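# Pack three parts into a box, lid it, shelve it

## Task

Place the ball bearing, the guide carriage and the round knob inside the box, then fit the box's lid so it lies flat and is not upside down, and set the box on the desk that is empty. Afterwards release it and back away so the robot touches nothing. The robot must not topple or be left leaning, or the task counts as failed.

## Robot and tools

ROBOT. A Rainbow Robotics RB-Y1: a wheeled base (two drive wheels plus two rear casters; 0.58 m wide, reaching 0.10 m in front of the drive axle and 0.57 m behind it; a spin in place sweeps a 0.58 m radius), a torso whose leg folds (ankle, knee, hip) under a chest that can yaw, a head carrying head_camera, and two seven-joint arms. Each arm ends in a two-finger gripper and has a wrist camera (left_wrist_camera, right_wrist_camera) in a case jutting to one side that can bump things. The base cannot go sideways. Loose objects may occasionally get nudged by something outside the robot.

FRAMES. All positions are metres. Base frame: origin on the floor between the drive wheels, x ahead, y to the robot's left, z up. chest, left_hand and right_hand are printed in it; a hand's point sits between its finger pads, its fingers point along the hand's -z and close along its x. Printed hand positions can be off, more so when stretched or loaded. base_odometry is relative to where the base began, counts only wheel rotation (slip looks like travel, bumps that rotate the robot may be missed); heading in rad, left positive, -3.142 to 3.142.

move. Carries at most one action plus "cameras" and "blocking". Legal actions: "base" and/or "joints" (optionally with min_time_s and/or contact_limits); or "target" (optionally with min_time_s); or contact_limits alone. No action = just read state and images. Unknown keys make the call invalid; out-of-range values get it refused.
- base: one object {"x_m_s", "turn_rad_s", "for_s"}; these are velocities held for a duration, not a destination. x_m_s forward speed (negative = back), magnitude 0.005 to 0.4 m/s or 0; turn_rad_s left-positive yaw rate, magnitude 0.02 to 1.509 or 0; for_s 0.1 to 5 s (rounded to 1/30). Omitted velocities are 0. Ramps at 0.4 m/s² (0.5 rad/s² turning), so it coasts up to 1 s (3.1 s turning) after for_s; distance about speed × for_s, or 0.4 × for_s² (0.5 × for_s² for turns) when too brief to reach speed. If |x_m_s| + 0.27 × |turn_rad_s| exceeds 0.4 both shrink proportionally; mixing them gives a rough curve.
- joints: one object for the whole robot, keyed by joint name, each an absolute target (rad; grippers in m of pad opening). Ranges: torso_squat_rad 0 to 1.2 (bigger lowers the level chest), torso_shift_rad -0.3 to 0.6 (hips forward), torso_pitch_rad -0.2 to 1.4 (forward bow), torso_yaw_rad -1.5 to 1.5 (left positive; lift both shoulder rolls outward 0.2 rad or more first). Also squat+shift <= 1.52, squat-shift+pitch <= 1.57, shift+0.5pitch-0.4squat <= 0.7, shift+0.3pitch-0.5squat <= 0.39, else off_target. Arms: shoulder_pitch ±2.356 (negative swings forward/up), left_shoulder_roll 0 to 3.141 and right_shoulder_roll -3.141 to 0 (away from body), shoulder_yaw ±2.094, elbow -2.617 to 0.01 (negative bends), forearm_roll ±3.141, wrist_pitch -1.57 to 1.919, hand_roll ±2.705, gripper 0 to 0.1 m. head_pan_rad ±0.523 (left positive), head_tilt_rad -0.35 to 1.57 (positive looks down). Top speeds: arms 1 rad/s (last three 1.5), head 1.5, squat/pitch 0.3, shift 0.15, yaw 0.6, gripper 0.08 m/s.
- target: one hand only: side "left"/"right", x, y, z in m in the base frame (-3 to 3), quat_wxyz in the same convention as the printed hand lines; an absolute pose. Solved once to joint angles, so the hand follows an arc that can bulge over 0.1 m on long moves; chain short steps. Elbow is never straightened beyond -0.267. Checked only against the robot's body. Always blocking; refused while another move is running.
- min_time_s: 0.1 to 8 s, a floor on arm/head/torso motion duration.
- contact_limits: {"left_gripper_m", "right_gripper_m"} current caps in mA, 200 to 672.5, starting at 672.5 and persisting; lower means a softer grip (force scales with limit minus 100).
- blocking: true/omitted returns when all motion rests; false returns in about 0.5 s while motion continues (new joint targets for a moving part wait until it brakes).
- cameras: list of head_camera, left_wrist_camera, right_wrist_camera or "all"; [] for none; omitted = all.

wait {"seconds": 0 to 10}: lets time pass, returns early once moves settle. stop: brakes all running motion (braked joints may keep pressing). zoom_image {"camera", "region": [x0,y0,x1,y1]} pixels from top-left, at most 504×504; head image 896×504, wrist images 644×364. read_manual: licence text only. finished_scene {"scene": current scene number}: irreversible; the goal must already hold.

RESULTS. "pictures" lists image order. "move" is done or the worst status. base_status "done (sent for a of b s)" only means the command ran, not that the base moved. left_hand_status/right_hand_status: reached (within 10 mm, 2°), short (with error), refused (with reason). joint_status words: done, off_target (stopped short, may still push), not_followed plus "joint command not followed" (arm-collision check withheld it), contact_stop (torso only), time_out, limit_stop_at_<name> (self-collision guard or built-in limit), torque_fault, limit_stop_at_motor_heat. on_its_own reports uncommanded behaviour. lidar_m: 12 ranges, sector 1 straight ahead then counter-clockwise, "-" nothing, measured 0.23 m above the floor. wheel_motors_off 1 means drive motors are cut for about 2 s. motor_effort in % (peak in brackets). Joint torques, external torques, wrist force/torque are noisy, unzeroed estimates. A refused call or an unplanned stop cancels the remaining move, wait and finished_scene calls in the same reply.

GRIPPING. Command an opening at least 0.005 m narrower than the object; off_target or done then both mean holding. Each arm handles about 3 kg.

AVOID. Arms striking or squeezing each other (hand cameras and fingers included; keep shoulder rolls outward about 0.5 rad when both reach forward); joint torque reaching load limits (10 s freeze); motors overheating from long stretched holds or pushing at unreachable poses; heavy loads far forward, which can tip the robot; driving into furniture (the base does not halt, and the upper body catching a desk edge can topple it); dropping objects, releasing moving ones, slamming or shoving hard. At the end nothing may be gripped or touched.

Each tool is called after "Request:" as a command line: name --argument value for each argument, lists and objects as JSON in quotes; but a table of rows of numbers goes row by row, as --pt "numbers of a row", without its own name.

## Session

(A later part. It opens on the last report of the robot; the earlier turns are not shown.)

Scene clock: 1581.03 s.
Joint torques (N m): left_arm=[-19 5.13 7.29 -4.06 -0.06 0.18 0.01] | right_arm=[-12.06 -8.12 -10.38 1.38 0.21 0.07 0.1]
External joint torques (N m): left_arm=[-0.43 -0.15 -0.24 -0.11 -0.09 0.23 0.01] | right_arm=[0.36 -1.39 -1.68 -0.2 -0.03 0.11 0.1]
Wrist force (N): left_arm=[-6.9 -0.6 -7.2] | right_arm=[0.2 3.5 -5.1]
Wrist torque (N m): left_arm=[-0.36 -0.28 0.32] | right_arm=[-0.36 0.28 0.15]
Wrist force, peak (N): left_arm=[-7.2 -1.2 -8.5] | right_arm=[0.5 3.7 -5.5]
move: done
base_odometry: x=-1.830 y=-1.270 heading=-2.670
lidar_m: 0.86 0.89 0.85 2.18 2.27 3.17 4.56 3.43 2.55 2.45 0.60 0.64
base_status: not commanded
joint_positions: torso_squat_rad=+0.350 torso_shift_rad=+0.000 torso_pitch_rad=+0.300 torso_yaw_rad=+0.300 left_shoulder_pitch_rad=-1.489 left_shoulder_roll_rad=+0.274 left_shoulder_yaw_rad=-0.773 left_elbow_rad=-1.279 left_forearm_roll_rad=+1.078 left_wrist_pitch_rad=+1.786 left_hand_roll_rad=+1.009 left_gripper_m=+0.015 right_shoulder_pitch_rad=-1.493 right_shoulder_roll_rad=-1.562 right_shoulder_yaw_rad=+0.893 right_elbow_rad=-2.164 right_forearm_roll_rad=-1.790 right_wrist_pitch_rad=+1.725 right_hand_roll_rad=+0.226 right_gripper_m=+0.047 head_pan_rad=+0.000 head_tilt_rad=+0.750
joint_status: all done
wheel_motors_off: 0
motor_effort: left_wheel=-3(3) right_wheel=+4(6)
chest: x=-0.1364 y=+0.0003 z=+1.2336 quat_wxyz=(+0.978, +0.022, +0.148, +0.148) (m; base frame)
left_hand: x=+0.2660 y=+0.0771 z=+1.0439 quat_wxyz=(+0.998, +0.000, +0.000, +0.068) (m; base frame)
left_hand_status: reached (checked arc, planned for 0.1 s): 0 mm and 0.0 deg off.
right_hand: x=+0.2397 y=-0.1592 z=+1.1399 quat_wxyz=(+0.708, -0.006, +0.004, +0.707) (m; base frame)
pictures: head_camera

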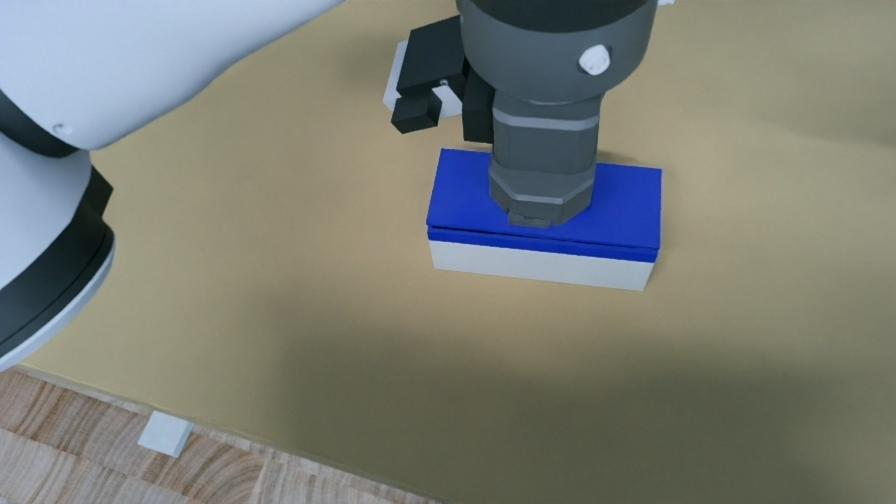

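Request:
move --target '{"side": "left", "x": 0.2661, "y": 0.077, "z": 1.0418, "quat_wxyz": [0.99772, 0, 0, 0.0675]}' --cameras '[]'

Request:
move --target '{"side": "left", "x": 0.2661, "y": 0.077, "z": 1.0403, "quat_wxyz": [0.99772, 0, 0, 0.0675]}' --cameras '["head_camera"]'

Request:
zoom_image --camera "head_camera" --region '[415, 180, 555, 280]'

Request:
zoom_image --camera "head_camera" --region '[560, 200, 700, 300]'

Scene clock: 1594.13 s.
Joint torques (N m): left_arm=[-19.49 5.92 7.05 -4.14 0.08 0.06 -0.03] | right_arm=[-11.95 -8.5 -10.72 1.54 0.07 0.11 0.13]
External joint torques (N m): left_arm=[-0.93 0.68 -0.47 -0.17 0.05 0.1 -0.03] | right_arm=[0.48 -1.77 -2.02 -0.03 -0.17 0.15 0.13]
Wrist force (N): left_arm=[-6.8 -0.7 -7.2] | right_arm=[0.6 3.3 -5.5]
Wrist torque (N m): left_arm=[-0.35 -0.29 0.30] | right_arm=[-0.32 0.33 0.13]
Wrist force, peak (N): left_arm=[-6.9 -1.2 -8.7] | right_arm=[0.1 3.9 -5.9]
move: done
base_odometry: x=-1.830 y=-1.270 heading=-2.670
lidar_m: 0.85 0.89 0.86 2.18 2.27 3.15 4.56 3.42 2.52 2.45 0.60 0.64
base_status: not commanded
joint_positions: torso_squat_rad=+0.350 torso_shift_rad=+0.000 torso_pitch_rad=+0.300 torso_yaw_rad=+0.300 left_shoulder_pitch_rad=-1.486 left_shoulder_roll_rad=+0.272 left_shoulder_yaw_rad=-0.776 left_elbow_rad=-1.278 left_forearm_roll_rad=+1.075 left_wrist_pitch_rad=+1.781 left_hand_roll_rad=+1.007 left_gripper_m=+0.015 right_shoulder_pitch_rad=-1.493 right_shoulder_roll_rad=-1.562 right_shoulder_yaw_rad=+0.893 right_elbow_rad=-2.164 right_forearm_roll_rad=-1.790 right_wrist_pitch_rad=+1.725 right_hand_roll_rad=+0.226 right_gripper_m=+0.047 head_pan_rad=+0.000 head_tilt_rad=+0.750
joint_status: all done
wheel_motors_off: 0
motor_effort: left_wheel=-3(4) right_wheel=+3(6)
chest: x=-0.1364 y=+0.0003 z=+1.2336 quat_wxyz=(+0.978, +0.022, +0.148, +0.148) (m; base frame)
left_hand: x=+0.2660 y=+0.0771 z=+1.0417 quat_wxyz=(+0.998, +0.000, +0.000, +0.068) (m; base frame)
left_hand_status: reached (checked arc, planned for 0.1 s): 0 mm and 0.0 deg off.
right_hand: x=+0.2397 y=-0.1592 z=+1.1399 quat_wxyz=(+0.708, -0.006, +0.004, +0.707) (m; base frame)
pictures: none
No camera images: "cameras" was empty.

Scene clock: 1594.67 s.
Joint torques (N m): left_arm=[-19.54 5.84 7.46 -4.17 -0.05 0.03 -0.15] | right_arm=[-12.14 -8.66 -10.86 1.24 0.19 0.04 0.18]
External joint torques (N m): left_arm=[-0.99 0.63 -0.06 -0.19 -0.08 0.08 -0.15] | right_arm=[0.28 -1.93 -2.16 -0.33 -0.05 0.08 0.18]
Wrist force (N): left_arm=[-6.5 -0.6 -7.2] | right_arm=[0.2 3.3 -5.8]
Wrist torque (N m): left_arm=[-0.36 -0.25 0.32] | right_arm=[-0.34 0.26 0.17]
Wrist force, peak (N): left_arm=[-6.4 -0.8 -8.5] | right_arm=[0.2 3.3 -5.8]
move: done
base_odometry: x=-1.830 y=-1.270 heading=-2.670
lidar_m: 0.85 0.90 0.85 2.18 2.28 3.16 4.55 3.43 2.55 2.44 0.60 0.63
base_status: not commanded
joint_positions: torso_squat_rad=+0.350 torso_shift_rad=+0.000 torso_pitch_rad=+0.300 torso_yaw_rad=+0.300 left_shoulder_pitch_rad=-1.484 left_shoulder_roll_rad=+0.271 left_shoulder_yaw_rad=-0.777 left_elbow_rad=-1.276 left_forearm_roll_rad=+1.073 left_wrist_pitch_rad=+1.778 left_hand_roll_rad=+1.006 left_gripper_m=+0.015 right_shoulder_pitch_rad=-1.493 right_shoulder_roll_rad=-1.562 right_shoulder_yaw_rad=+0.893 right_elbow_rad=-2.164 right_forearm_roll_rad=-1.790 right_wrist_pitch_rad=+1.725 right_hand_roll_rad=+0.226 right_gripper_m=+0.047 head_pan_rad=+0.000 head_tilt_rad=+0.750
joint_status: all done
wheel_motors_off: 0
motor_effort: left_wheel=-2(3) right_wheel=+4(4)
chest: x=-0.1364 y=+0.0003 z=+1.2336 quat_wxyz=(+0.978, +0.022, +0.148, +0.148) (m; base frame)
left_hand: x=+0.2660 y=+0.0771 z=+1.0402 quat_wxyz=(+0.998, +0.000, +0.000, +0.068) (m; base frame)
left_hand_status: reached (checked arc, planned for 0.1 s): 0 mm and 0.0 deg off.
right_hand: x=+0.2397 y=-0.1592 z=+1.1399 quat_wxyz=(+0.708, -0.006, +0.004, +0.707) (m; base frame)
pictures: head_camera

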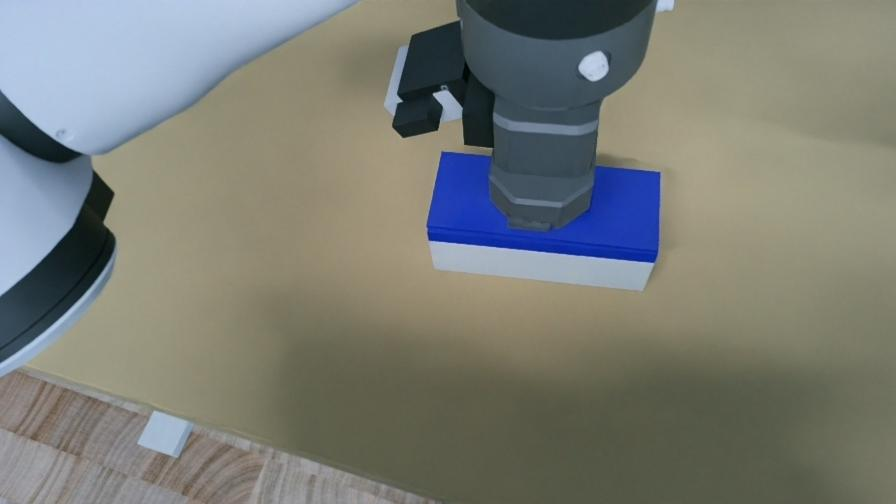

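Scaled by 3.600 from the camera's 896x504 image, which has a finer 1280x720 frame.

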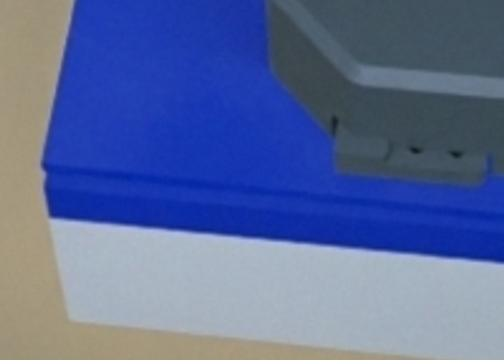

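Scaled by 3.600 from the camera's 896x504 image, which has a finer 1280x720 frame.

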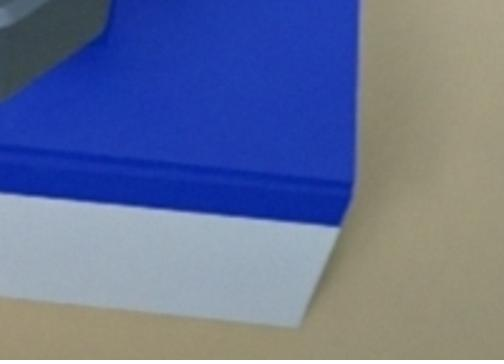

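Request:
move --target '{"side": "left", "x": 0.2661, "y": 0.077, "z": 1.039, "quat_wxyz": [0.99772, 0, 0, 0.0675]}' --cameras '[]'

Request:
move --target '{"side": "left", "x": 0.2661, "y": 0.077, "z": 1.0378, "quat_wxyz": [0.99772, 0, 0, 0.0675]}' --cameras '["head_camera"]'

Request:
zoom_image --camera "head_camera" --region '[415, 180, 555, 280]'

Request:
zoom_image --camera "head_camera" --region '[560, 200, 700, 300]'

Scene clock: 1604.43 s.
Joint torques (N m): left_arm=[-17.91 5.3 7.2 -4.18 0.14 0.31 -0.17] | right_arm=[-12.25 -8.19 -10.18 1.51 0.12 0.2 0.08]
External joint torques (N m): left_arm=[0.64 0.1 -0.31 -0.19 0.11 0.36 -0.17] | right_arm=[0.18 -1.46 -1.47 -0.06 -0.12 0.25 0.08]
Wrist force (N): left_arm=[-7.1 -1.0 -4.2] | right_arm=[0.2 3.2 -5.2]
Wrist torque (N m): left_arm=[-0.39 -0.36 0.27] | right_arm=[-0.33 0.28 0.14]
Wrist force, peak (N): left_arm=[-7.5 -1.4 -7.4] | right_arm=[0.0 4.3 -5.5]
move: done
base_odometry: x=-1.830 y=-1.270 heading=-2.670
lidar_m: 0.85 0.90 0.86 2.17 2.28 3.17 4.54 3.42 2.54 2.46 0.61 0.63
base_status: not commanded
joint_positions: torso_squat_rad=+0.350 torso_shift_rad=+0.000 torso_pitch_rad=+0.300 torso_yaw_rad=+0.300 left_shoulder_pitch_rad=-1.482 left_shoulder_roll_rad=+0.271 left_shoulder_yaw_rad=-0.779 left_elbow_rad=-1.275 left_forearm_roll_rad=+1.071 left_wrist_pitch_rad=+1.775 left_hand_roll_rad=+1.006 left_gripper_m=+0.015 right_shoulder_pitch_rad=-1.493 right_shoulder_roll_rad=-1.562 right_shoulder_yaw_rad=+0.893 right_elbow_rad=-2.164 right_forearm_roll_rad=-1.790 right_wrist_pitch_rad=+1.725 right_hand_roll_rad=+0.226 right_gripper_m=+0.047 head_pan_rad=+0.000 head_tilt_rad=+0.750
joint_status: all done
wheel_motors_off: 0
motor_effort: left_wheel=-2(3) right_wheel=+4(5)
chest: x=-0.1364 y=+0.0003 z=+1.2336 quat_wxyz=(+0.978, +0.022, +0.148, +0.148) (m; base frame)
left_hand: x=+0.2661 y=+0.0770 z=+1.0390 quat_wxyz=(+0.998, +0.000, +0.000, +0.068) (m; base frame)
left_hand_status: reached (checked arc, planned for 0.0 s): 0 mm and 0.0 deg off.
right_hand: x=+0.2397 y=-0.1592 z=+1.1399 quat_wxyz=(+0.708, -0.006, +0.004, +0.707) (m; base frame)
pictures: none
No camera images: "cameras" was empty.

Scene clock: 1604.97 s.
Joint torques (N m): left_arm=[-15.08 4.32 4.91 -2.63 -0.21 -0.15 -0.08] | right_arm=[-11.96 -8.04 -10.34 1.34 0.06 0.21 0.12]
External joint torques (N m): left_arm=[3.47 -0.87 -2.6 1.37 -0.24 -0.1 -0.08] | right_arm=[0.47 -1.31 -1.63 -0.24 -0.18 0.25 0.12]
Wrist force (N): left_arm=[-8.1 0.7 8.8] | right_arm=[0.6 4.0 -4.7]
Wrist torque (N m): left_arm=[-0.39 -0.57 0.34] | right_arm=[-0.44 0.34 0.11]
Wrist force, peak (N): left_arm=[-10.1 0.8 16.0] | right_arm=[0.9 3.9 -5.5]
move: done
base_odometry: x=-1.830 y=-1.270 heading=-2.670
lidar_m: 0.85 0.90 0.85 2.17 2.28 3.16 4.56 3.43 2.53 2.46 0.60 0.61
base_status: not commanded
joint_positions: torso_squat_rad=+0.350 torso_shift_rad=+0.000 torso_pitch_rad=+0.300 torso_yaw_rad=+0.300 left_shoulder_pitch_rad=-1.481 left_shoulder_roll_rad=+0.270 left_shoulder_yaw_rad=-0.780 left_elbow_rad=-1.274 left_forearm_roll_rad=+1.070 left_wrist_pitch_rad=+1.773 left_hand_roll_rad=+1.005 left_gripper_m=+0.015 right_shoulder_pitch_rad=-1.493 right_shoulder_roll_rad=-1.562 right_shoulder_yaw_rad=+0.893 right_elbow_rad=-2.164 right_forearm_roll_rad=-1.790 right_wrist_pitch_rad=+1.725 right_hand_roll_rad=+0.226 right_gripper_m=+0.047 head_pan_rad=+0.000 head_tilt_rad=+0.750
joint_status: all done
wheel_motors_off: 0
motor_effort: left_wheel=-2(3) right_wheel=+2(4)
chest: x=-0.1365 y=+0.0003 z=+1.2337 quat_wxyz=(+0.978, +0.022, +0.148, +0.148) (m; base frame)
left_hand: x=+0.2663 y=+0.0769 z=+1.0384 quat_wxyz=(+0.998, +0.000, -0.001, +0.067) (m; base frame)
left_hand_status: reached (checked arc, planned for 0.0 s): 1 mm and 0.1 deg off.
right_hand: x=+0.2396 y=-0.1592 z=+1.1400 quat_wxyz=(+0.708, -0.006, +0.003, +0.707) (m; base frame)
pictures: head_camera

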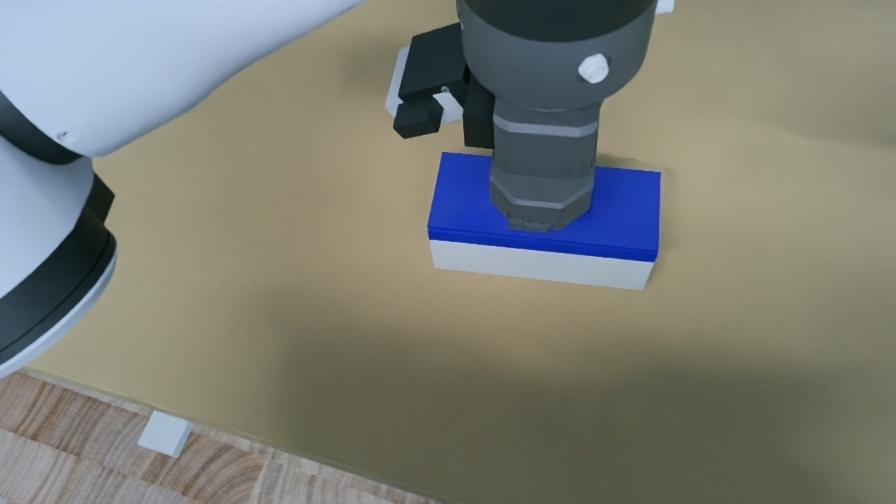

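Scaled by 3.600 from the camera's 896x504 image, which has a finer 1280x720 frame.

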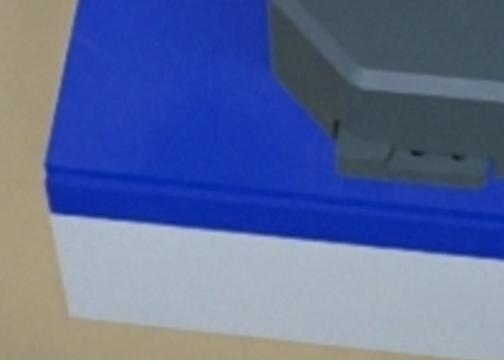

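Scaled by 3.600 from the camera's 896x504 image, which has a finer 1280x720 frame.

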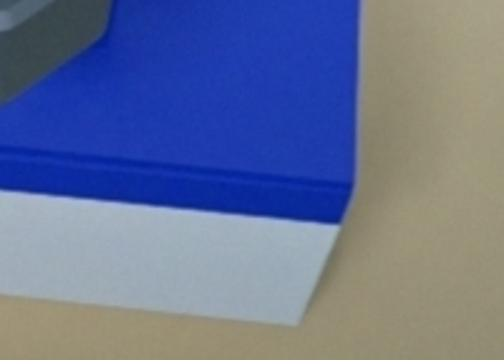

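Request:
move --target '{"side": "left", "x": 0.2661, "y": 0.077, "z": 1.0388, "quat_wxyz": [0.99772, 0, 0, 0.0675]}' --cameras '[]'

Request:
move --joints '{"left_gripper_m": 0.034}' --cameras '[]'

Request:
move --target '{"side": "left", "x": 0.2661, "y": 0.077, "z": 1.074, "quat_wxyz": [0.99772, 0, 0, 0.0675]}' --cameras '["head_camera", "left_wrist_camera"]'

Request:
zoom_image --camera "head_camera" --region '[410, 120, 690, 310]'

Scene clock: 1616.10 s.
Joint torques (N m): left_arm=[-15.91 4.41 6.12 -2.97 0.04 -0.07 0.1] | right_arm=[-12.14 -8.24 -10.46 1.38 0.06 0.09 0.13]
External joint torques (N m): left_arm=[2.64 -0.78 -1.39 1.02 0.01 -0.01 0.1] | right_arm=[0.29 -1.5 -1.75 -0.19 -0.18 0.13 0.13]
Wrist force (N): left_arm=[-7.5 -0.1 1.5] | right_arm=[-0.1 3.9 -5.4]
Wrist torque (N m): left_arm=[-0.33 -0.48 0.30] | right_arm=[-0.43 0.29 0.14]
Wrist force, peak (N): left_arm=[-8.5 0.5 9.5] | right_arm=[0.4 4.4 -5.3]
move: done
base_odometry: x=-1.830 y=-1.270 heading=-2.670
lidar_m: 0.85 0.90 0.85 2.18 2.28 3.17 4.56 3.43 2.54 2.46 0.62 0.63
base_status: not commanded
joint_positions: torso_squat_rad=+0.350 torso_shift_rad=+0.000 torso_pitch_rad=+0.300 torso_yaw_rad=+0.300 left_shoulder_pitch_rad=-1.482 left_shoulder_roll_rad=+0.270 left_shoulder_yaw_rad=-0.779 left_elbow_rad=-1.274 left_forearm_roll_rad=+1.070 left_wrist_pitch_rad=+1.773 left_hand_roll_rad=+1.005 left_gripper_m=+0.015 right_shoulder_pitch_rad=-1.493 right_shoulder_roll_rad=-1.562 right_shoulder_yaw_rad=+0.893 right_elbow_rad=-2.164 right_forearm_roll_rad=-1.790 right_wrist_pitch_rad=+1.725 right_hand_roll_rad=+0.226 right_gripper_m=+0.047 head_pan_rad=+0.000 head_tilt_rad=+0.750
joint_status: all done
wheel_motors_off: 0
motor_effort: left_wheel=-3(3) right_wheel=+4(5)
chest: x=-0.1365 y=+0.0003 z=+1.2337 quat_wxyz=(+0.978, +0.022, +0.148, +0.148) (m; base frame)
left_hand: x=+0.2665 y=+0.0769 z=+1.0387 quat_wxyz=(+0.998, +0.000, -0.001, +0.067) (m; base frame)
left_hand_status: reached (checked arc, planned for 0.0 s): 0 mm and 0.1 deg off.
right_hand: x=+0.2396 y=-0.1592 z=+1.1400 quat_wxyz=(+0.708, -0.006, +0.003, +0.707) (m; base frame)
pictures: none
No camera images: "cameras" was empty.

Scene clock: 1616.80 s.
Joint torques (N m): left_arm=[-17.92 4.62 5.75 -4.13 0.16 -0.07 0.13] | right_arm=[-12.28 -8.2 -10.48 1.52 0.1 0.02 0.16]
External joint torques (N m): left_arm=[0.63 -0.57 -1.76 -0.13 0.13 -0.02 0.13] | right_arm=[0.14 -1.46 -1.77 -0.05 -0.14 0.06 0.16]
Wrist force (N): left_arm=[-7.1 -1.4 -6.6] | right_arm=[0.0 3.9 -5.0]
Wrist torque (N m): left_arm=[-0.24 -0.36 0.30] | right_arm=[-0.40 0.32 0.12]
Wrist force, peak (N): left_arm=[-6.9 -0.4 -7.4] | right_arm=[1.0 4.5 -5.3]
move: done
base_odometry: x=-1.830 y=-1.270 heading=-2.670
lidar_m: 0.86 0.90 0.86 2.18 2.27 3.20 4.55 3.42 2.54 2.45 0.61 0.63
base_status: not commanded
joint_positions: torso_squat_rad=+0.350 torso_shift_rad=+0.000 torso_pitch_rad=+0.300 torso_yaw_rad=+0.300 left_shoulder_pitch_rad=-1.481 left_shoulder_roll_rad=+0.270 left_shoulder_yaw_rad=-0.779 left_elbow_rad=-1.274 left_forearm_roll_rad=+1.070 left_wrist_pitch_rad=+1.773 left_hand_roll_rad=+1.005 left_gripper_m=+0.034 right_shoulder_pitch_rad=-1.493 right_shoulder_roll_rad=-1.562 right_shoulder_yaw_rad=+0.893 right_elbow_rad=-2.164 right_forearm_roll_rad=-1.790 right_wrist_pitch_rad=+1.725 right_hand_roll_rad=+0.226 right_gripper_m=+0.047 head_pan_rad=+0.000 head_tilt_rad=+0.750
joint_status: all done
wheel_motors_off: 0
motor_effort: left_wheel=-2(3) right_wheel=+5(5)
chest: x=-0.1365 y=+0.0003 z=+1.2337 quat_wxyz=(+0.978, +0.022, +0.148, +0.148) (m; base frame)
left_hand: x=+0.2664 y=+0.0770 z=+1.0385 quat_wxyz=(+0.998, +0.000, -0.001, +0.068) (m; base frame)
right_hand: x=+0.2396 y=-0.1592 z=+1.1400 quat_wxyz=(+0.708, -0.006, +0.003, +0.707) (m; base frame)
pictures: none
No camera images: "cameras" was empty.

Scene clock: 1617.93 s.
Joint torques (N m): left_arm=[-18.66 7.25 8.39 -3.82 0.09 0.19 0.16] | right_arm=[-12.18 -8.56 -10.41 1.5 0.12 0.04 0.12]
External joint torques (N m): left_arm=[0.04 1.51 0.78 -0.11 0.05 0.24 0.16] | right_arm=[0.25 -1.82 -1.7 -0.07 -0.12 0.08 0.12]
Wrist force (N): left_arm=[-6.6 -1.5 -6.7] | right_arm=[0.8 4.2 -5.0]
Wrist torque (N m): left_arm=[-0.26 -0.27 0.29] | right_arm=[-0.47 0.35 0.14]
Wrist force, peak (N): left_arm=[-7.3 -1.1 -8.1] | right_arm=[0.9 4.3 -5.3]
move: done
base_odometry: x=-1.830 y=-1.270 heading=-2.670
lidar_m: 0.85 0.90 0.85 2.17 2.29 3.17 4.56 3.43 2.54 2.45 0.61 0.62
base_status: not commanded
joint_positions: torso_squat_rad=+0.350 torso_shift_rad=+0.000 torso_pitch_rad=+0.300 torso_yaw_rad=+0.300 left_shoulder_pitch_rad=-1.537 left_shoulder_roll_rad=+0.290 left_shoulder_yaw_rad=-0.736 left_elbow_rad=-1.298 left_forearm_roll_rad=+1.115 left_wrist_pitch_rad=+1.845 left_hand_roll_rad=+1.026 left_gripper_m=+0.034 right_shoulder_pitch_rad=-1.493 right_shoulder_roll_rad=-1.562 right_shoulder_yaw_rad=+0.893 right_elbow_rad=-2.164 right_forearm_roll_rad=-1.790 right_wrist_pitch_rad=+1.725 right_hand_roll_rad=+0.226 right_gripper_m=+0.047 head_pan_rad=+0.000 head_tilt_rad=+0.750
joint_status: all done
wheel_motors_off: 0
motor_effort: left_wheel=-2(4) right_wheel=+3(5)
chest: x=-0.1365 y=+0.0003 z=+1.2337 quat_wxyz=(+0.978, +0.022, +0.148, +0.148) (m; base frame)
left_hand: x=+0.2661 y=+0.0769 z=+1.0739 quat_wxyz=(+0.998, +0.000, +0.000, +0.067) (m; base frame)
left_hand_status: reached (checked arc, planned for 0.3 s): 0 mm and 0.0 deg off.
right_hand: x=+0.2397 y=-0.1592 z=+1.1400 quat_wxyz=(+0.708, -0.006, +0.003, +0.707) (m; base frame)
pictures: head_camera, left_wrist_camera

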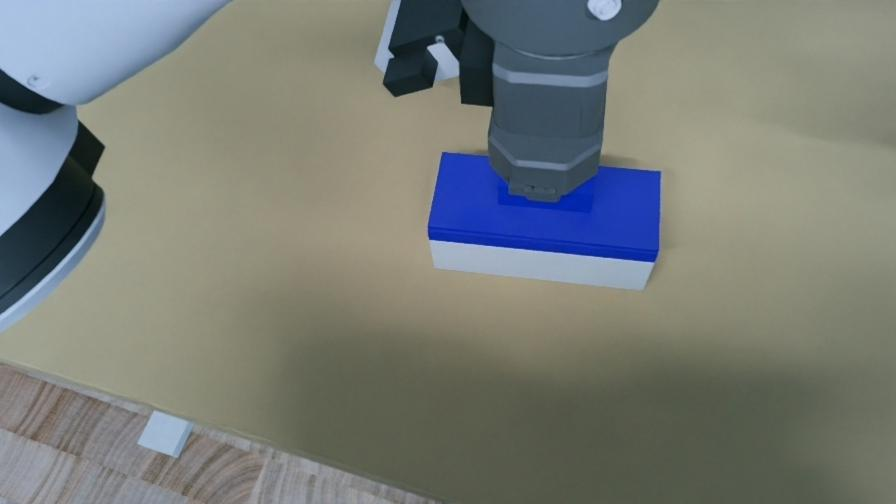

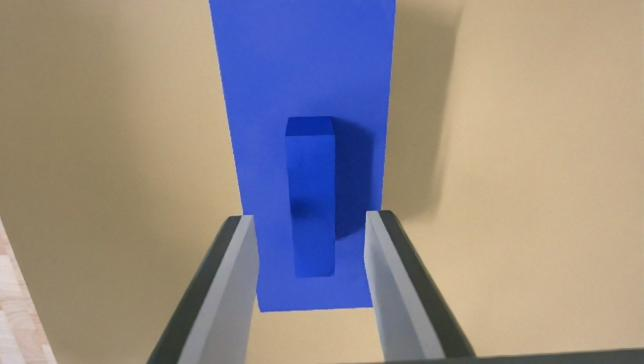

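Scaled by 1.800 from the camera's 896x504 image, which has a finer 1280x720 frame.

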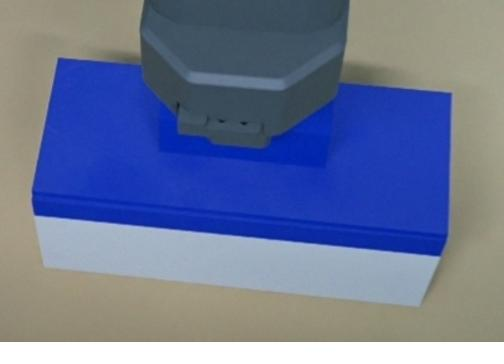

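Request:
move --joints '{"left_gripper_m": 0.1}' --cameras '[]'

Request:
move --target '{"side": "left", "x": 0.2668, "y": 0.073, "z": 1.045, "quat_wxyz": [0.9976, 0, 0, 0.0693]}' --cameras '["head_camera", "left_wrist_camera"]'

Request:
zoom_image --camera "head_camera" --region '[410, 120, 690, 310]'

Scene clock: 1646.60 s.
Joint torques (N m): left_arm=[-18.8 7.06 7.91 -3.77 0.09 0.26 0.14] | right_arm=[-12.09 -8.44 -10.25 1.41 0.13 0.18 0.12]
External joint torques (N m): left_arm=[-0.09 1.32 0.3 -0.06 0.05 0.31 0.14] | right_arm=[0.34 -1.7 -1.54 -0.16 -0.11 0.22 0.12]
Wrist force (N): left_arm=[-6.6 -1.2 -6.7] | right_arm=[0.4 4.3 -4.9]
Wrist torque (N m): left_arm=[-0.28 -0.27 0.31] | right_arm=[-0.45 0.32 0.14]
Wrist force, peak (N): left_arm=[-7.2 -1.3 -7.4] | right_arm=[0.3 3.8 -6.0]
move: done
base_odometry: x=-1.830 y=-1.270 heading=-2.670
lidar_m: 0.85 0.90 0.87 2.18 2.28 3.17 4.55 3.41 2.54 2.45 0.60 0.61
base_status: not commanded
joint_positions: torso_squat_rad=+0.350 torso_shift_rad=+0.000 torso_pitch_rad=+0.300 torso_yaw_rad=+0.300 left_shoulder_pitch_rad=-1.537 left_shoulder_roll_rad=+0.290 left_shoulder_yaw_rad=-0.736 left_elbow_rad=-1.298 left_forearm_roll_rad=+1.115 left_wrist_pitch_rad=+1.845 left_hand_roll_rad=+1.026 left_gripper_m=+0.099 right_shoulder_pitch_rad=-1.493 right_shoulder_roll_rad=-1.562 right_shoulder_yaw_rad=+0.893 right_elbow_rad=-2.164 right_forearm_roll_rad=-1.790 right_wrist_pitch_rad=+1.725 right_hand_roll_rad=+0.226 right_gripper_m=+0.047 head_pan_rad=+0.000 head_tilt_rad=+0.750
joint_status: all done
wheel_motors_off: 0
motor_effort: left_wheel=-2(3) right_wheel=+4(4)
chest: x=-0.1365 y=+0.0003 z=+1.2337 quat_wxyz=(+0.978, +0.022, +0.148, +0.148) (m; base frame)
left_hand: x=+0.2661 y=+0.0769 z=+1.0739 quat_wxyz=(+0.998, +0.000, +0.000, +0.067) (m; base frame)
right_hand: x=+0.2397 y=-0.1592 z=+1.1400 quat_wxyz=(+0.708, -0.006, +0.003, +0.707) (m; base frame)
pictures: none
No camera images: "cameras" was empty.

Scene clock: 1647.30 s.
Joint torques (N m): left_arm=[-19.29 5.44 7.6 -4.36 0.4 0.4 0.11] | right_arm=[-11.81 -8.12 -10.19 1.41 0.09 0.13 0.09]
External joint torques (N m): left_arm=[-0.7 0.17 0.11 -0.4 0.37 0.45 0.11] | right_arm=[0.62 -1.39 -1.48 -0.16 -0.15 0.17 0.09]
Wrist force (N): left_arm=[-6.9 -1.1 -6.2] | right_arm=[0.2 3.9 -4.5]
Wrist torque (N m): left_arm=[-0.29 -0.31 0.32] | right_arm=[-0.41 0.28 0.15]
Wrist force, peak (N): left_arm=[-6.9 -2.2 -8.2] | right_arm=[0.3 4.1 -5.6]
move: done
base_odometry: x=-1.830 y=-1.270 heading=-2.670
lidar_m: 0.86 0.90 0.86 2.17 2.28 3.17 4.54 3.43 2.52 2.46 0.61 0.64
base_status: not commanded
joint_positions: torso_squat_rad=+0.350 torso_shift_rad=+0.000 torso_pitch_rad=+0.300 torso_yaw_rad=+0.300 left_shoulder_pitch_rad=-1.498 left_shoulder_roll_rad=+0.263 left_shoulder_yaw_rad=-0.773 left_elbow_rad=-1.267 left_forearm_roll_rad=+1.076 left_wrist_pitch_rad=+1.785 left_hand_roll_rad=+1.014 left_gripper_m=+0.099 right_shoulder_pitch_rad=-1.493 right_shoulder_roll_rad=-1.562 right_shoulder_yaw_rad=+0.893 right_elbow_rad=-2.164 right_forearm_roll_rad=-1.790 right_wrist_pitch_rad=+1.725 right_hand_roll_rad=+0.226 right_gripper_m=+0.047 head_pan_rad=+0.000 head_tilt_rad=+0.750
joint_status: all done
wheel_motors_off: 0
motor_effort: left_wheel=-3(4) right_wheel=+4(4)
chest: x=-0.1364 y=+0.0003 z=+1.2337 quat_wxyz=(+0.978, +0.022, +0.148, +0.148) (m; base frame)
left_hand: x=+0.2667 y=+0.0731 z=+1.0448 quat_wxyz=(+0.998, +0.000, +0.000, +0.069) (m; base frame)
left_hand_status: reached (checked arc, planned for 0.2 s): 0 mm and 0.0 deg off.
right_hand: x=+0.2397 y=-0.1592 z=+1.1399 quat_wxyz=(+0.708, -0.006, +0.003, +0.707) (m; base frame)
pictures: head_camera, left_wrist_camera

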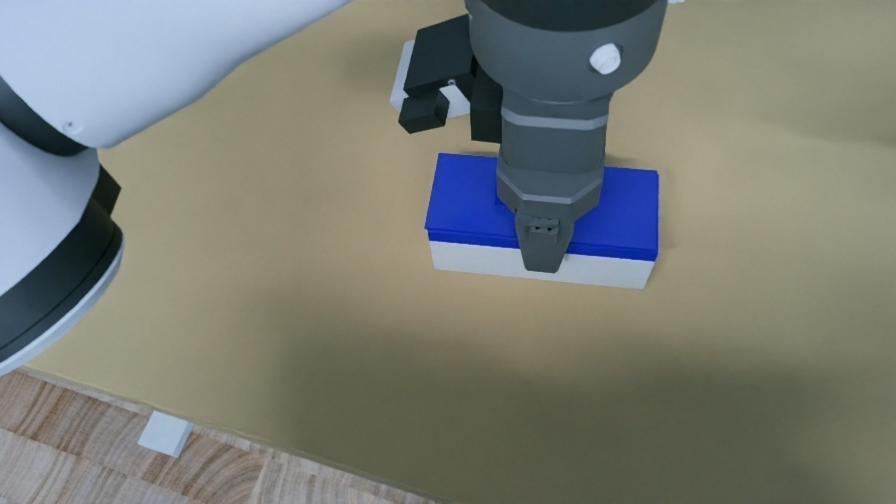

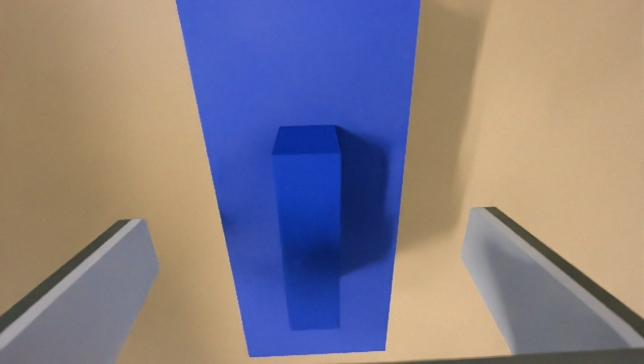

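Scaled by 1.800 from the camera's 896x504 image, which has a finer 1280x720 frame.

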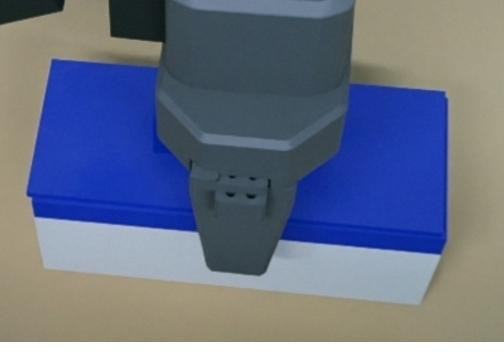

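Request:
zoom_image --camera "head_camera" --region '[415, 180, 555, 280]'

Request:
zoom_image --camera "head_camera" --region '[560, 200, 700, 300]'

Request:
zoom_image --camera "head_camera" --region '[420, 140, 520, 240]'

Scaled by 3.600 from the camera's 896x504 image, which has a finer 1280x720 frame.

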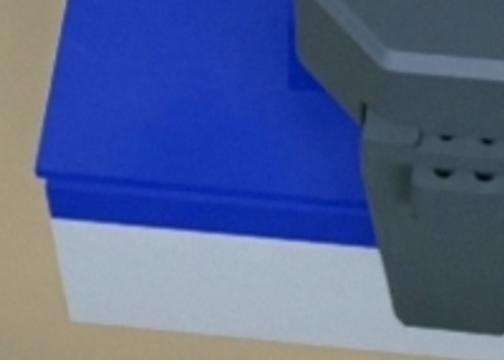

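Scaled by 3.600 from the camera's 896x504 image, which has a finer 1280x720 frame.

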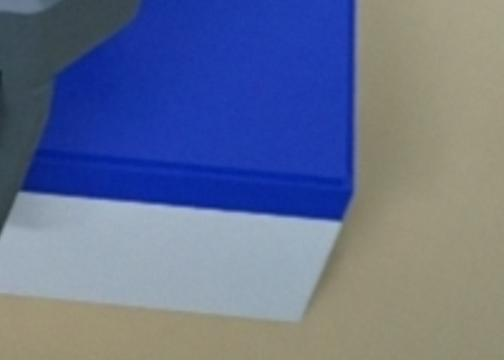

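Scaled by 5.040 from the camera's 896x504 image, which has a finer 1280x720 frame.

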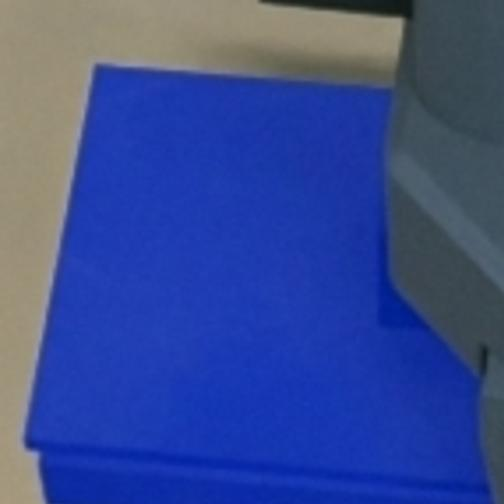

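Request:
move --cameras '["head_camera", "left_wrist_camera"]'

Request:
zoom_image --camera "head_camera" --region '[400, 180, 680, 340]'

Scene clock: 1693.57 s.
Joint torques (N m): left_arm=[-20.06 5.61 7.28 -4.13 0.11 0.31 -0.02] | right_arm=[-11.9 -8.54 -10.54 1.31 0.16 0.15 0.14]
External joint torques (N m): left_arm=[-1.47 0.34 -0.21 -0.17 0.08 0.36 -0.02] | right_arm=[0.53 -1.81 -1.83 -0.26 -0.08 0.19 0.15]
Wrist force (N): left_arm=[-6.5 -1.2 -6.8] | right_arm=[-0.1 4.2 -4.8]
Wrist torque (N m): left_arm=[-0.27 -0.21 0.33] | right_arm=[-0.44 0.27 0.16]
Wrist force, peak (N): left_arm=[-7.4 -1.3 -7.4] | right_arm=[0.2 4.4 -5.6]
base_odometry: x=-1.830 y=-1.270 heading=-2.670
lidar_m: 0.85 0.89 0.84 2.17 2.28 3.18 4.56 3.43 2.53 2.46 0.60 0.62
base_status: not commanded
joint_positions: torso_squat_rad=+0.350 torso_shift_rad=+0.000 torso_pitch_rad=+0.300 torso_yaw_rad=+0.300 left_shoulder_pitch_rad=-1.498 left_shoulder_roll_rad=+0.263 left_shoulder_yaw_rad=-0.773 left_elbow_rad=-1.267 left_forearm_roll_rad=+1.076 left_wrist_pitch_rad=+1.785 left_hand_roll_rad=+1.014 left_gripper_m=+0.099 right_shoulder_pitch_rad=-1.493 right_shoulder_roll_rad=-1.562 right_shoulder_yaw_rad=+0.893 right_elbow_rad=-2.164 right_forearm_roll_rad=-1.790 right_wrist_pitch_rad=+1.725 right_hand_roll_rad=+0.226 right_gripper_m=+0.047 head_pan_rad=+0.000 head_tilt_rad=+0.750
joint_status: all done
wheel_motors_off: 0
motor_effort: left_wheel=-2(4) right_wheel=+5(4)
chest: x=-0.1364 y=+0.0003 z=+1.2337 quat_wxyz=(+0.978, +0.022, +0.148, +0.148) (m; base frame)
left_hand: x=+0.2667 y=+0.0731 z=+1.0448 quat_wxyz=(+0.998, +0.000, +0.000, +0.069) (m; base frame)
left_hand_status: reached (checked arc, planned for 0.2 s): 0 mm and 0.0 deg off.
right_hand: x=+0.2397 y=-0.1592 z=+1.1399 quat_wxyz=(+0.708, -0.006, +0.003, +0.707) (m; base frame)
pictures: head_camera, left_wrist_camera

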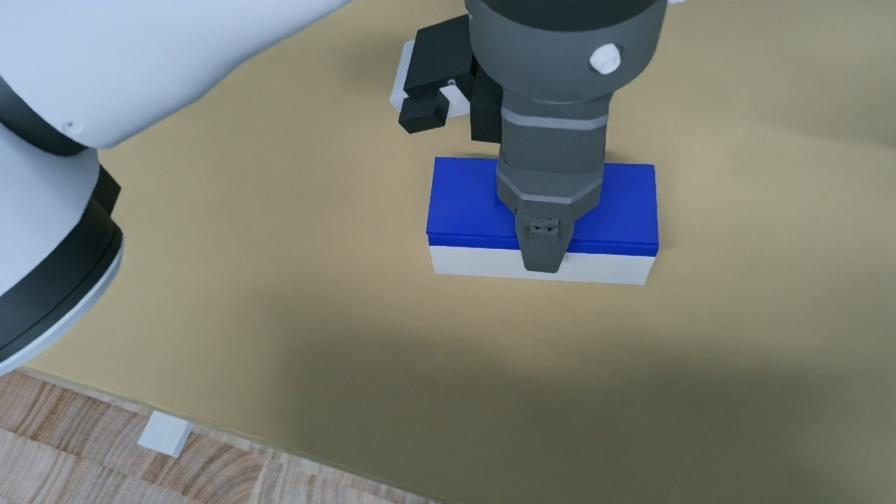

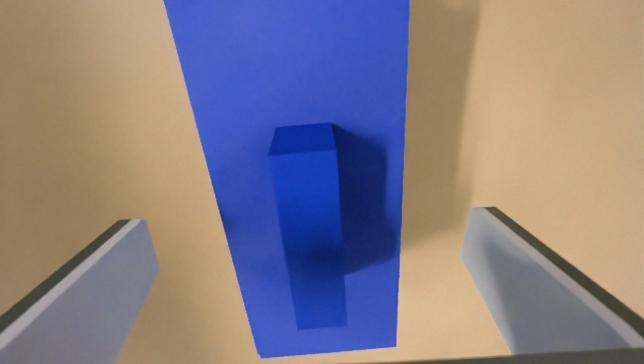

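Scaled by 1.800 from the camera's 896x504 image, which has a finer 1280x720 frame.

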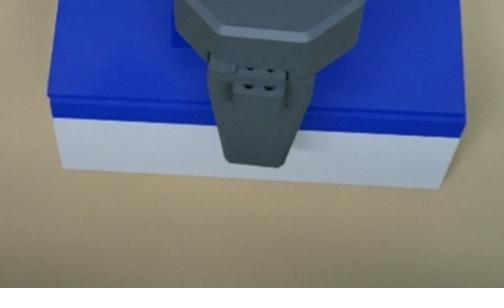

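Request:
zoom_image --camera "head_camera" --region '[415, 220, 515, 285]'

Request:
zoom_image --camera "head_camera" --region '[580, 225, 680, 290]'

Request:
zoom_image --camera "head_camera" --region '[400, 140, 500, 205]'

Request:
zoom_image --camera "head_camera" --region '[590, 140, 690, 205]'

Scaled by 5.040 from the camera's 896x504 image, which has a finer 1280x720 frame.

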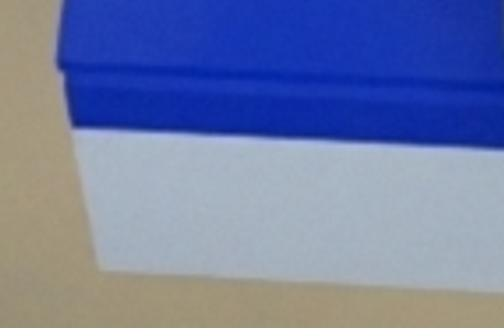

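Scaled by 5.040 from the camera's 896x504 image, which has a finer 1280x720 frame.

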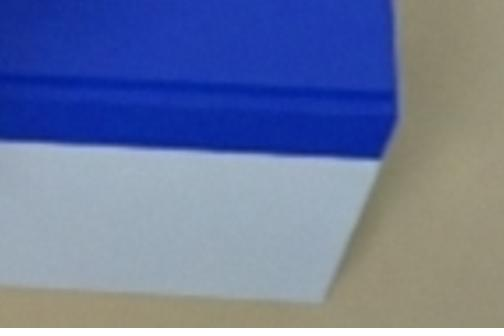

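Scaled by 5.040 from the camera's 896x504 image, which has a finer 1280x720 frame.

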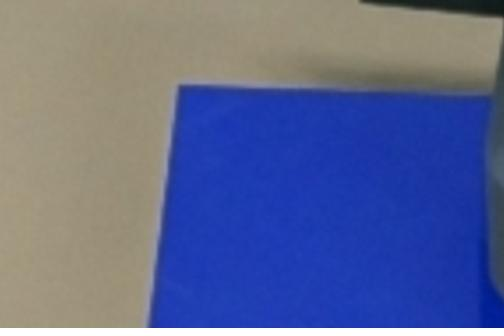

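Scaled by 5.040 from the camera's 896x504 image, which has a finer 1280x720 frame.

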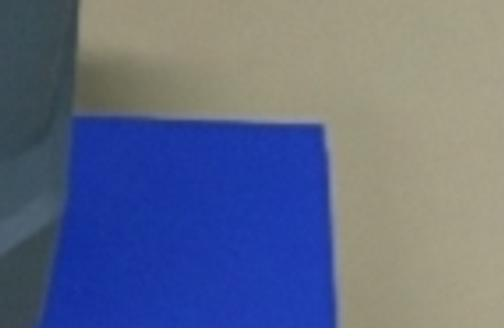

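Request:
move --target '{"side": "left", "x": 0.2675, "y": 0.0765, "z": 1.0448, "quat_wxyz": [0.99475, 0, 0, 0.10232]}' --cameras '["head_camera", "left_wrist_camera"]'

Request:
zoom_image --camera "head_camera" --region '[400, 180, 680, 340]'

Scene clock: 1757.57 s.
Joint torques (N m): left_arm=[-18.64 6.12 9.04 -4.58 0.32 0.41 -0.2] | right_arm=[-12.03 -8.46 -10.35 1.34 0.13 0.1 0.09]
External joint torques (N m): left_arm=[-0.03 0.84 1.59 -0.57 0.29 0.45 -0.2] | right_arm=[0.4 -1.72 -1.64 -0.23 -0.11 0.14 0.09]
Wrist force (N): left_arm=[-7.1 -1.6 -7.0] | right_arm=[0.1 3.0 -4.9]
Wrist torque (N m): left_arm=[-0.23 -0.34 0.31] | right_arm=[-0.31 0.29 0.17]
Wrist force, peak (N): left_arm=[-7.5 -1.3 -7.5] | right_arm=[0.2 4.4 -5.8]
move: done
base_odometry: x=-1.830 y=-1.270 heading=-2.670
lidar_m: 0.86 0.90 0.84 2.18 2.28 3.17 4.56 3.43 2.55 2.45 0.62 0.63
base_status: not commanded
joint_positions: torso_squat_rad=+0.350 torso_shift_rad=+0.000 torso_pitch_rad=+0.300 torso_yaw_rad=+0.300 left_shoulder_pitch_rad=-1.492 left_shoulder_roll_rad=+0.266 left_shoulder_yaw_rad=-0.764 left_elbow_rad=-1.267 left_forearm_roll_rad=+1.070 left_wrist_pitch_rad=+1.790 left_hand_roll_rad=+1.069 left_gripper_m=+0.099 right_shoulder_pitch_rad=-1.493 right_shoulder_roll_rad=-1.562 right_shoulder_yaw_rad=+0.893 right_elbow_rad=-2.164 right_forearm_roll_rad=-1.790 right_wrist_pitch_rad=+1.725 right_hand_roll_rad=+0.226 right_gripper_m=+0.047 head_pan_rad=+0.000 head_tilt_rad=+0.750
joint_status: all done
wheel_motors_off: 0
motor_effort: left_wheel=-2(3) right_wheel=+4(5)
chest: x=-0.1364 y=+0.0003 z=+1.2337 quat_wxyz=(+0.978, +0.022, +0.148, +0.148) (m; base frame)
left_hand: x=+0.2674 y=+0.0766 z=+1.0446 quat_wxyz=(+0.995, +0.000, +0.001, +0.102) (m; base frame)
left_hand_status: reached (checked arc, planned for 0.2 s): 0 mm and 0.1 deg off.
right_hand: x=+0.2397 y=-0.1592 z=+1.1399 quat_wxyz=(+0.708, -0.006, +0.003, +0.707) (m; base frame)
pictures: head_camera, left_wrist_camera

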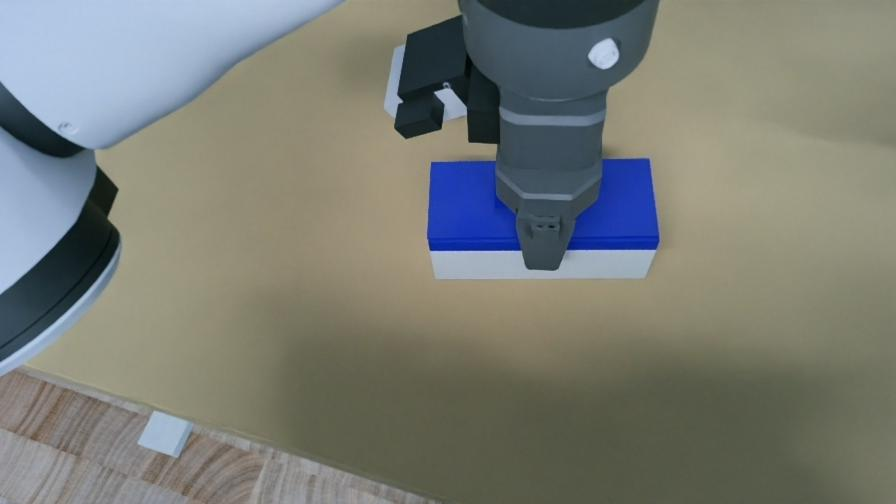

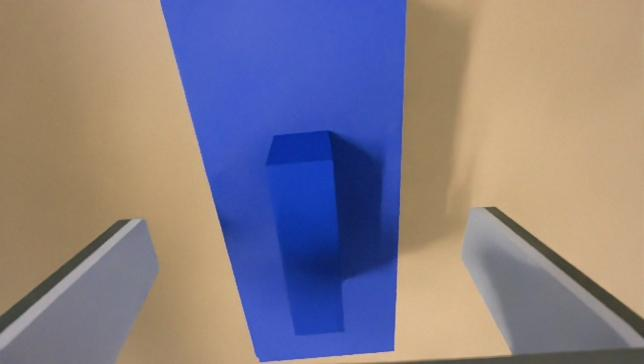

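Scaled by 1.800 from the camera's 896x504 image, which has a finer 1280x720 frame.

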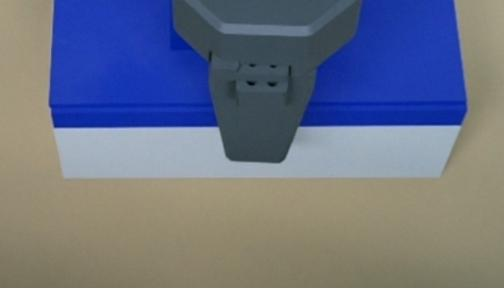

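Request:
move --target '{"side": "left", "x": 0.2669, "y": 0.0767, "z": 1.0448, "quat_wxyz": [0.99056, 0, 0, 0.13707]}' --cameras '[]'

Request:
move --target '{"side": "left", "x": 0.2669, "y": 0.0767, "z": 1.0085, "quat_wxyz": [0.99056, 0, 0, 0.13707]}' --min_time_s 1.5 --cameras '["head_camera", "left_wrist_camera"]'

Request:
zoom_image --camera "head_camera" --region '[400, 180, 680, 340]'

Scene clock: 1791.90 s.
Joint torques (N m): left_arm=[-19 5.56 9.03 -4.18 0.12 0.1 -0.14] | right_arm=[-12.23 -8.26 -10.15 1.37 0.04 0.11 0.15]
External joint torques (N m): left_arm=[-0.42 0.35 1.61 -0.12 0.08 0.14 -0.14] | right_arm=[0.19 -1.53 -1.44 -0.2 -0.2 0.15 0.15]
Wrist force (N): left_arm=[-7.0 -1.3 -7.3] | right_arm=[0.0 3.6 -5.0]
Wrist torque (N m): left_arm=[-0.28 -0.33 0.32] | right_arm=[-0.42 0.26 0.14]
Wrist force, peak (N): left_arm=[-7.2 -0.7 -7.7] | right_arm=[0.6 4.3 -5.6]
move: done
base_odometry: x=-1.830 y=-1.270 heading=-2.670
lidar_m: 0.85 0.88 0.86 2.18 2.29 3.16 4.56 3.43 2.54 2.47 0.61 0.62
base_status: not commanded
joint_positions: torso_squat_rad=+0.350 torso_shift_rad=+0.000 torso_pitch_rad=+0.300 torso_yaw_rad=+0.300 left_shoulder_pitch_rad=-1.486 left_shoulder_roll_rad=+0.263 left_shoulder_yaw_rad=-0.756 left_elbow_rad=-1.271 left_forearm_roll_rad=+1.062 left_wrist_pitch_rad=+1.797 left_hand_roll_rad=+1.137 left_gripper_m=+0.099 right_shoulder_pitch_rad=-1.493 right_shoulder_roll_rad=-1.562 right_shoulder_yaw_rad=+0.893 right_elbow_rad=-2.164 right_forearm_roll_rad=-1.790 right_wrist_pitch_rad=+1.725 right_hand_roll_rad=+0.226 right_gripper_m=+0.047 head_pan_rad=+0.000 head_tilt_rad=+0.750
joint_status: all done
wheel_motors_off: 0
motor_effort: left_wheel=-2(3) right_wheel=+3(4)
chest: x=-0.1364 y=+0.0003 z=+1.2337 quat_wxyz=(+0.978, +0.022, +0.148, +0.148) (m; base frame)
left_hand: x=+0.2668 y=+0.0768 z=+1.0446 quat_wxyz=(+0.991, +0.000, +0.001, +0.136) (m; base frame)
left_hand_status: reached (checked arc, planned for 0.2 s): 0 mm and 0.2 deg off.
right_hand: x=+0.2397 y=-0.1592 z=+1.1399 quat_wxyz=(+0.708, -0.006, +0.003, +0.707) (m; base frame)
pictures: none
No camera images: "cameras" was empty.

Scene clock: 1793.73 s.
Joint torques (N m): left_arm=[-18.17 3.77 5.9 -4.04 -0.01 0 -0.42] | right_arm=[-12.06 -8.45 -10.32 1.52 0.16 0.08 0.08]
External joint torques (N m): left_arm=[0.23 -0.89 -1.32 0.29 -0.04 0.05 -0.42] | right_arm=[0.36 -1.72 -1.61 -0.05 -0.08 0.12 0.08]
Wrist force (N): left_arm=[-6.7 -1.4 -6.9] | right_arm=[-0.1 3.4 -5.3]
Wrist torque (N m): left_arm=[-0.22 -0.30 0.33] | right_arm=[-0.34 0.26 0.15]
Wrist force, peak (N): left_arm=[-7.2 -1.6 -7.6] | right_arm=[0.3 3.9 -5.8]
move: done
base_odometry: x=-1.830 y=-1.270 heading=-2.670
lidar_m: 0.85 0.89 0.85 2.18 2.26 3.18 4.55 3.45 2.54 2.46 0.62 0.61
base_status: not commanded
joint_positions: torso_squat_rad=+0.350 torso_shift_rad=+0.000 torso_pitch_rad=+0.300 torso_yaw_rad=+0.300 left_shoulder_pitch_rad=-1.433 left_shoulder_roll_rad=+0.240 left_shoulder_yaw_rad=-0.799 left_elbow_rad=-1.233 left_forearm_roll_rad=+1.017 left_wrist_pitch_rad=+1.720 left_hand_roll_rad=+1.114 left_gripper_m=+0.099 right_shoulder_pitch_rad=-1.493 right_shoulder_roll_rad=-1.562 right_shoulder_yaw_rad=+0.893 right_elbow_rad=-2.164 right_forearm_roll_rad=-1.790 right_wrist_pitch_rad=+1.725 right_hand_roll_rad=+0.226 right_gripper_m=+0.047 head_pan_rad=+0.000 head_tilt_rad=+0.750
joint_status: all done
wheel_motors_off: 0
motor_effort: left_wheel=-2(3) right_wheel=+3(5)
chest: x=-0.1364 y=+0.0003 z=+1.2337 quat_wxyz=(+0.978, +0.022, +0.148, +0.148) (m; base frame)
left_hand: x=+0.2669 y=+0.0768 z=+1.0086 quat_wxyz=(+0.991, +0.000, +0.000, +0.137) (m; base frame)
left_hand_status: reached (checked arc, planned for 1.5 s): 0 mm and 0.0 deg off.
right_hand: x=+0.2397 y=-0.1592 z=+1.1399 quat_wxyz=(+0.708, -0.006, +0.003, +0.707) (m; base frame)
pictures: head_camera, left_wrist_camera

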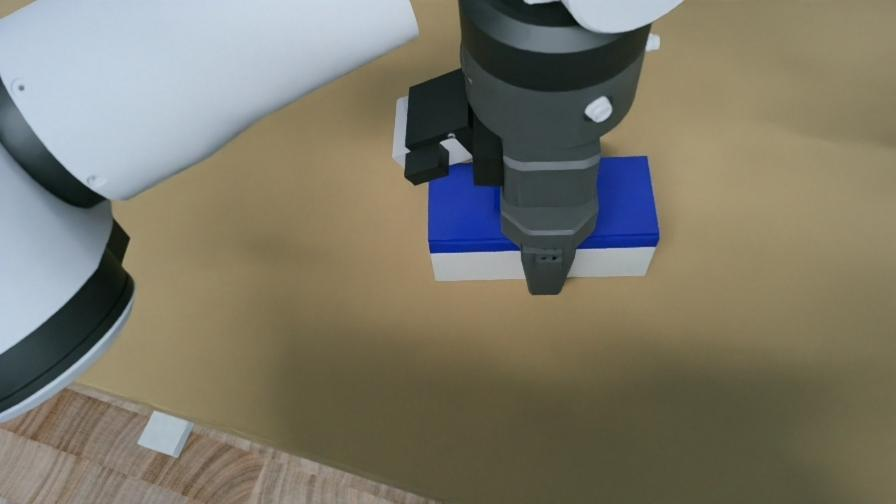

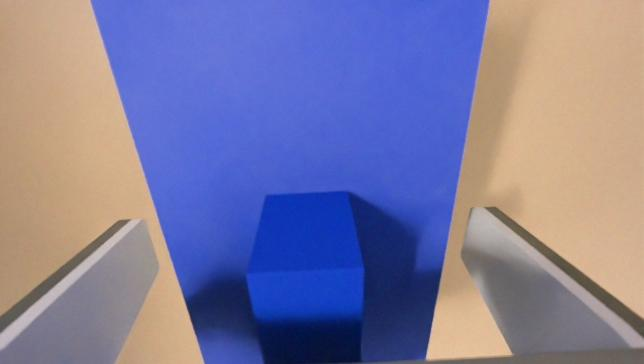

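Scaled by 1.800 from the camera's 896x504 image, which has a finer 1280x720 frame.

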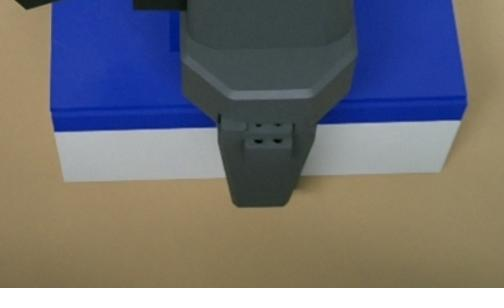

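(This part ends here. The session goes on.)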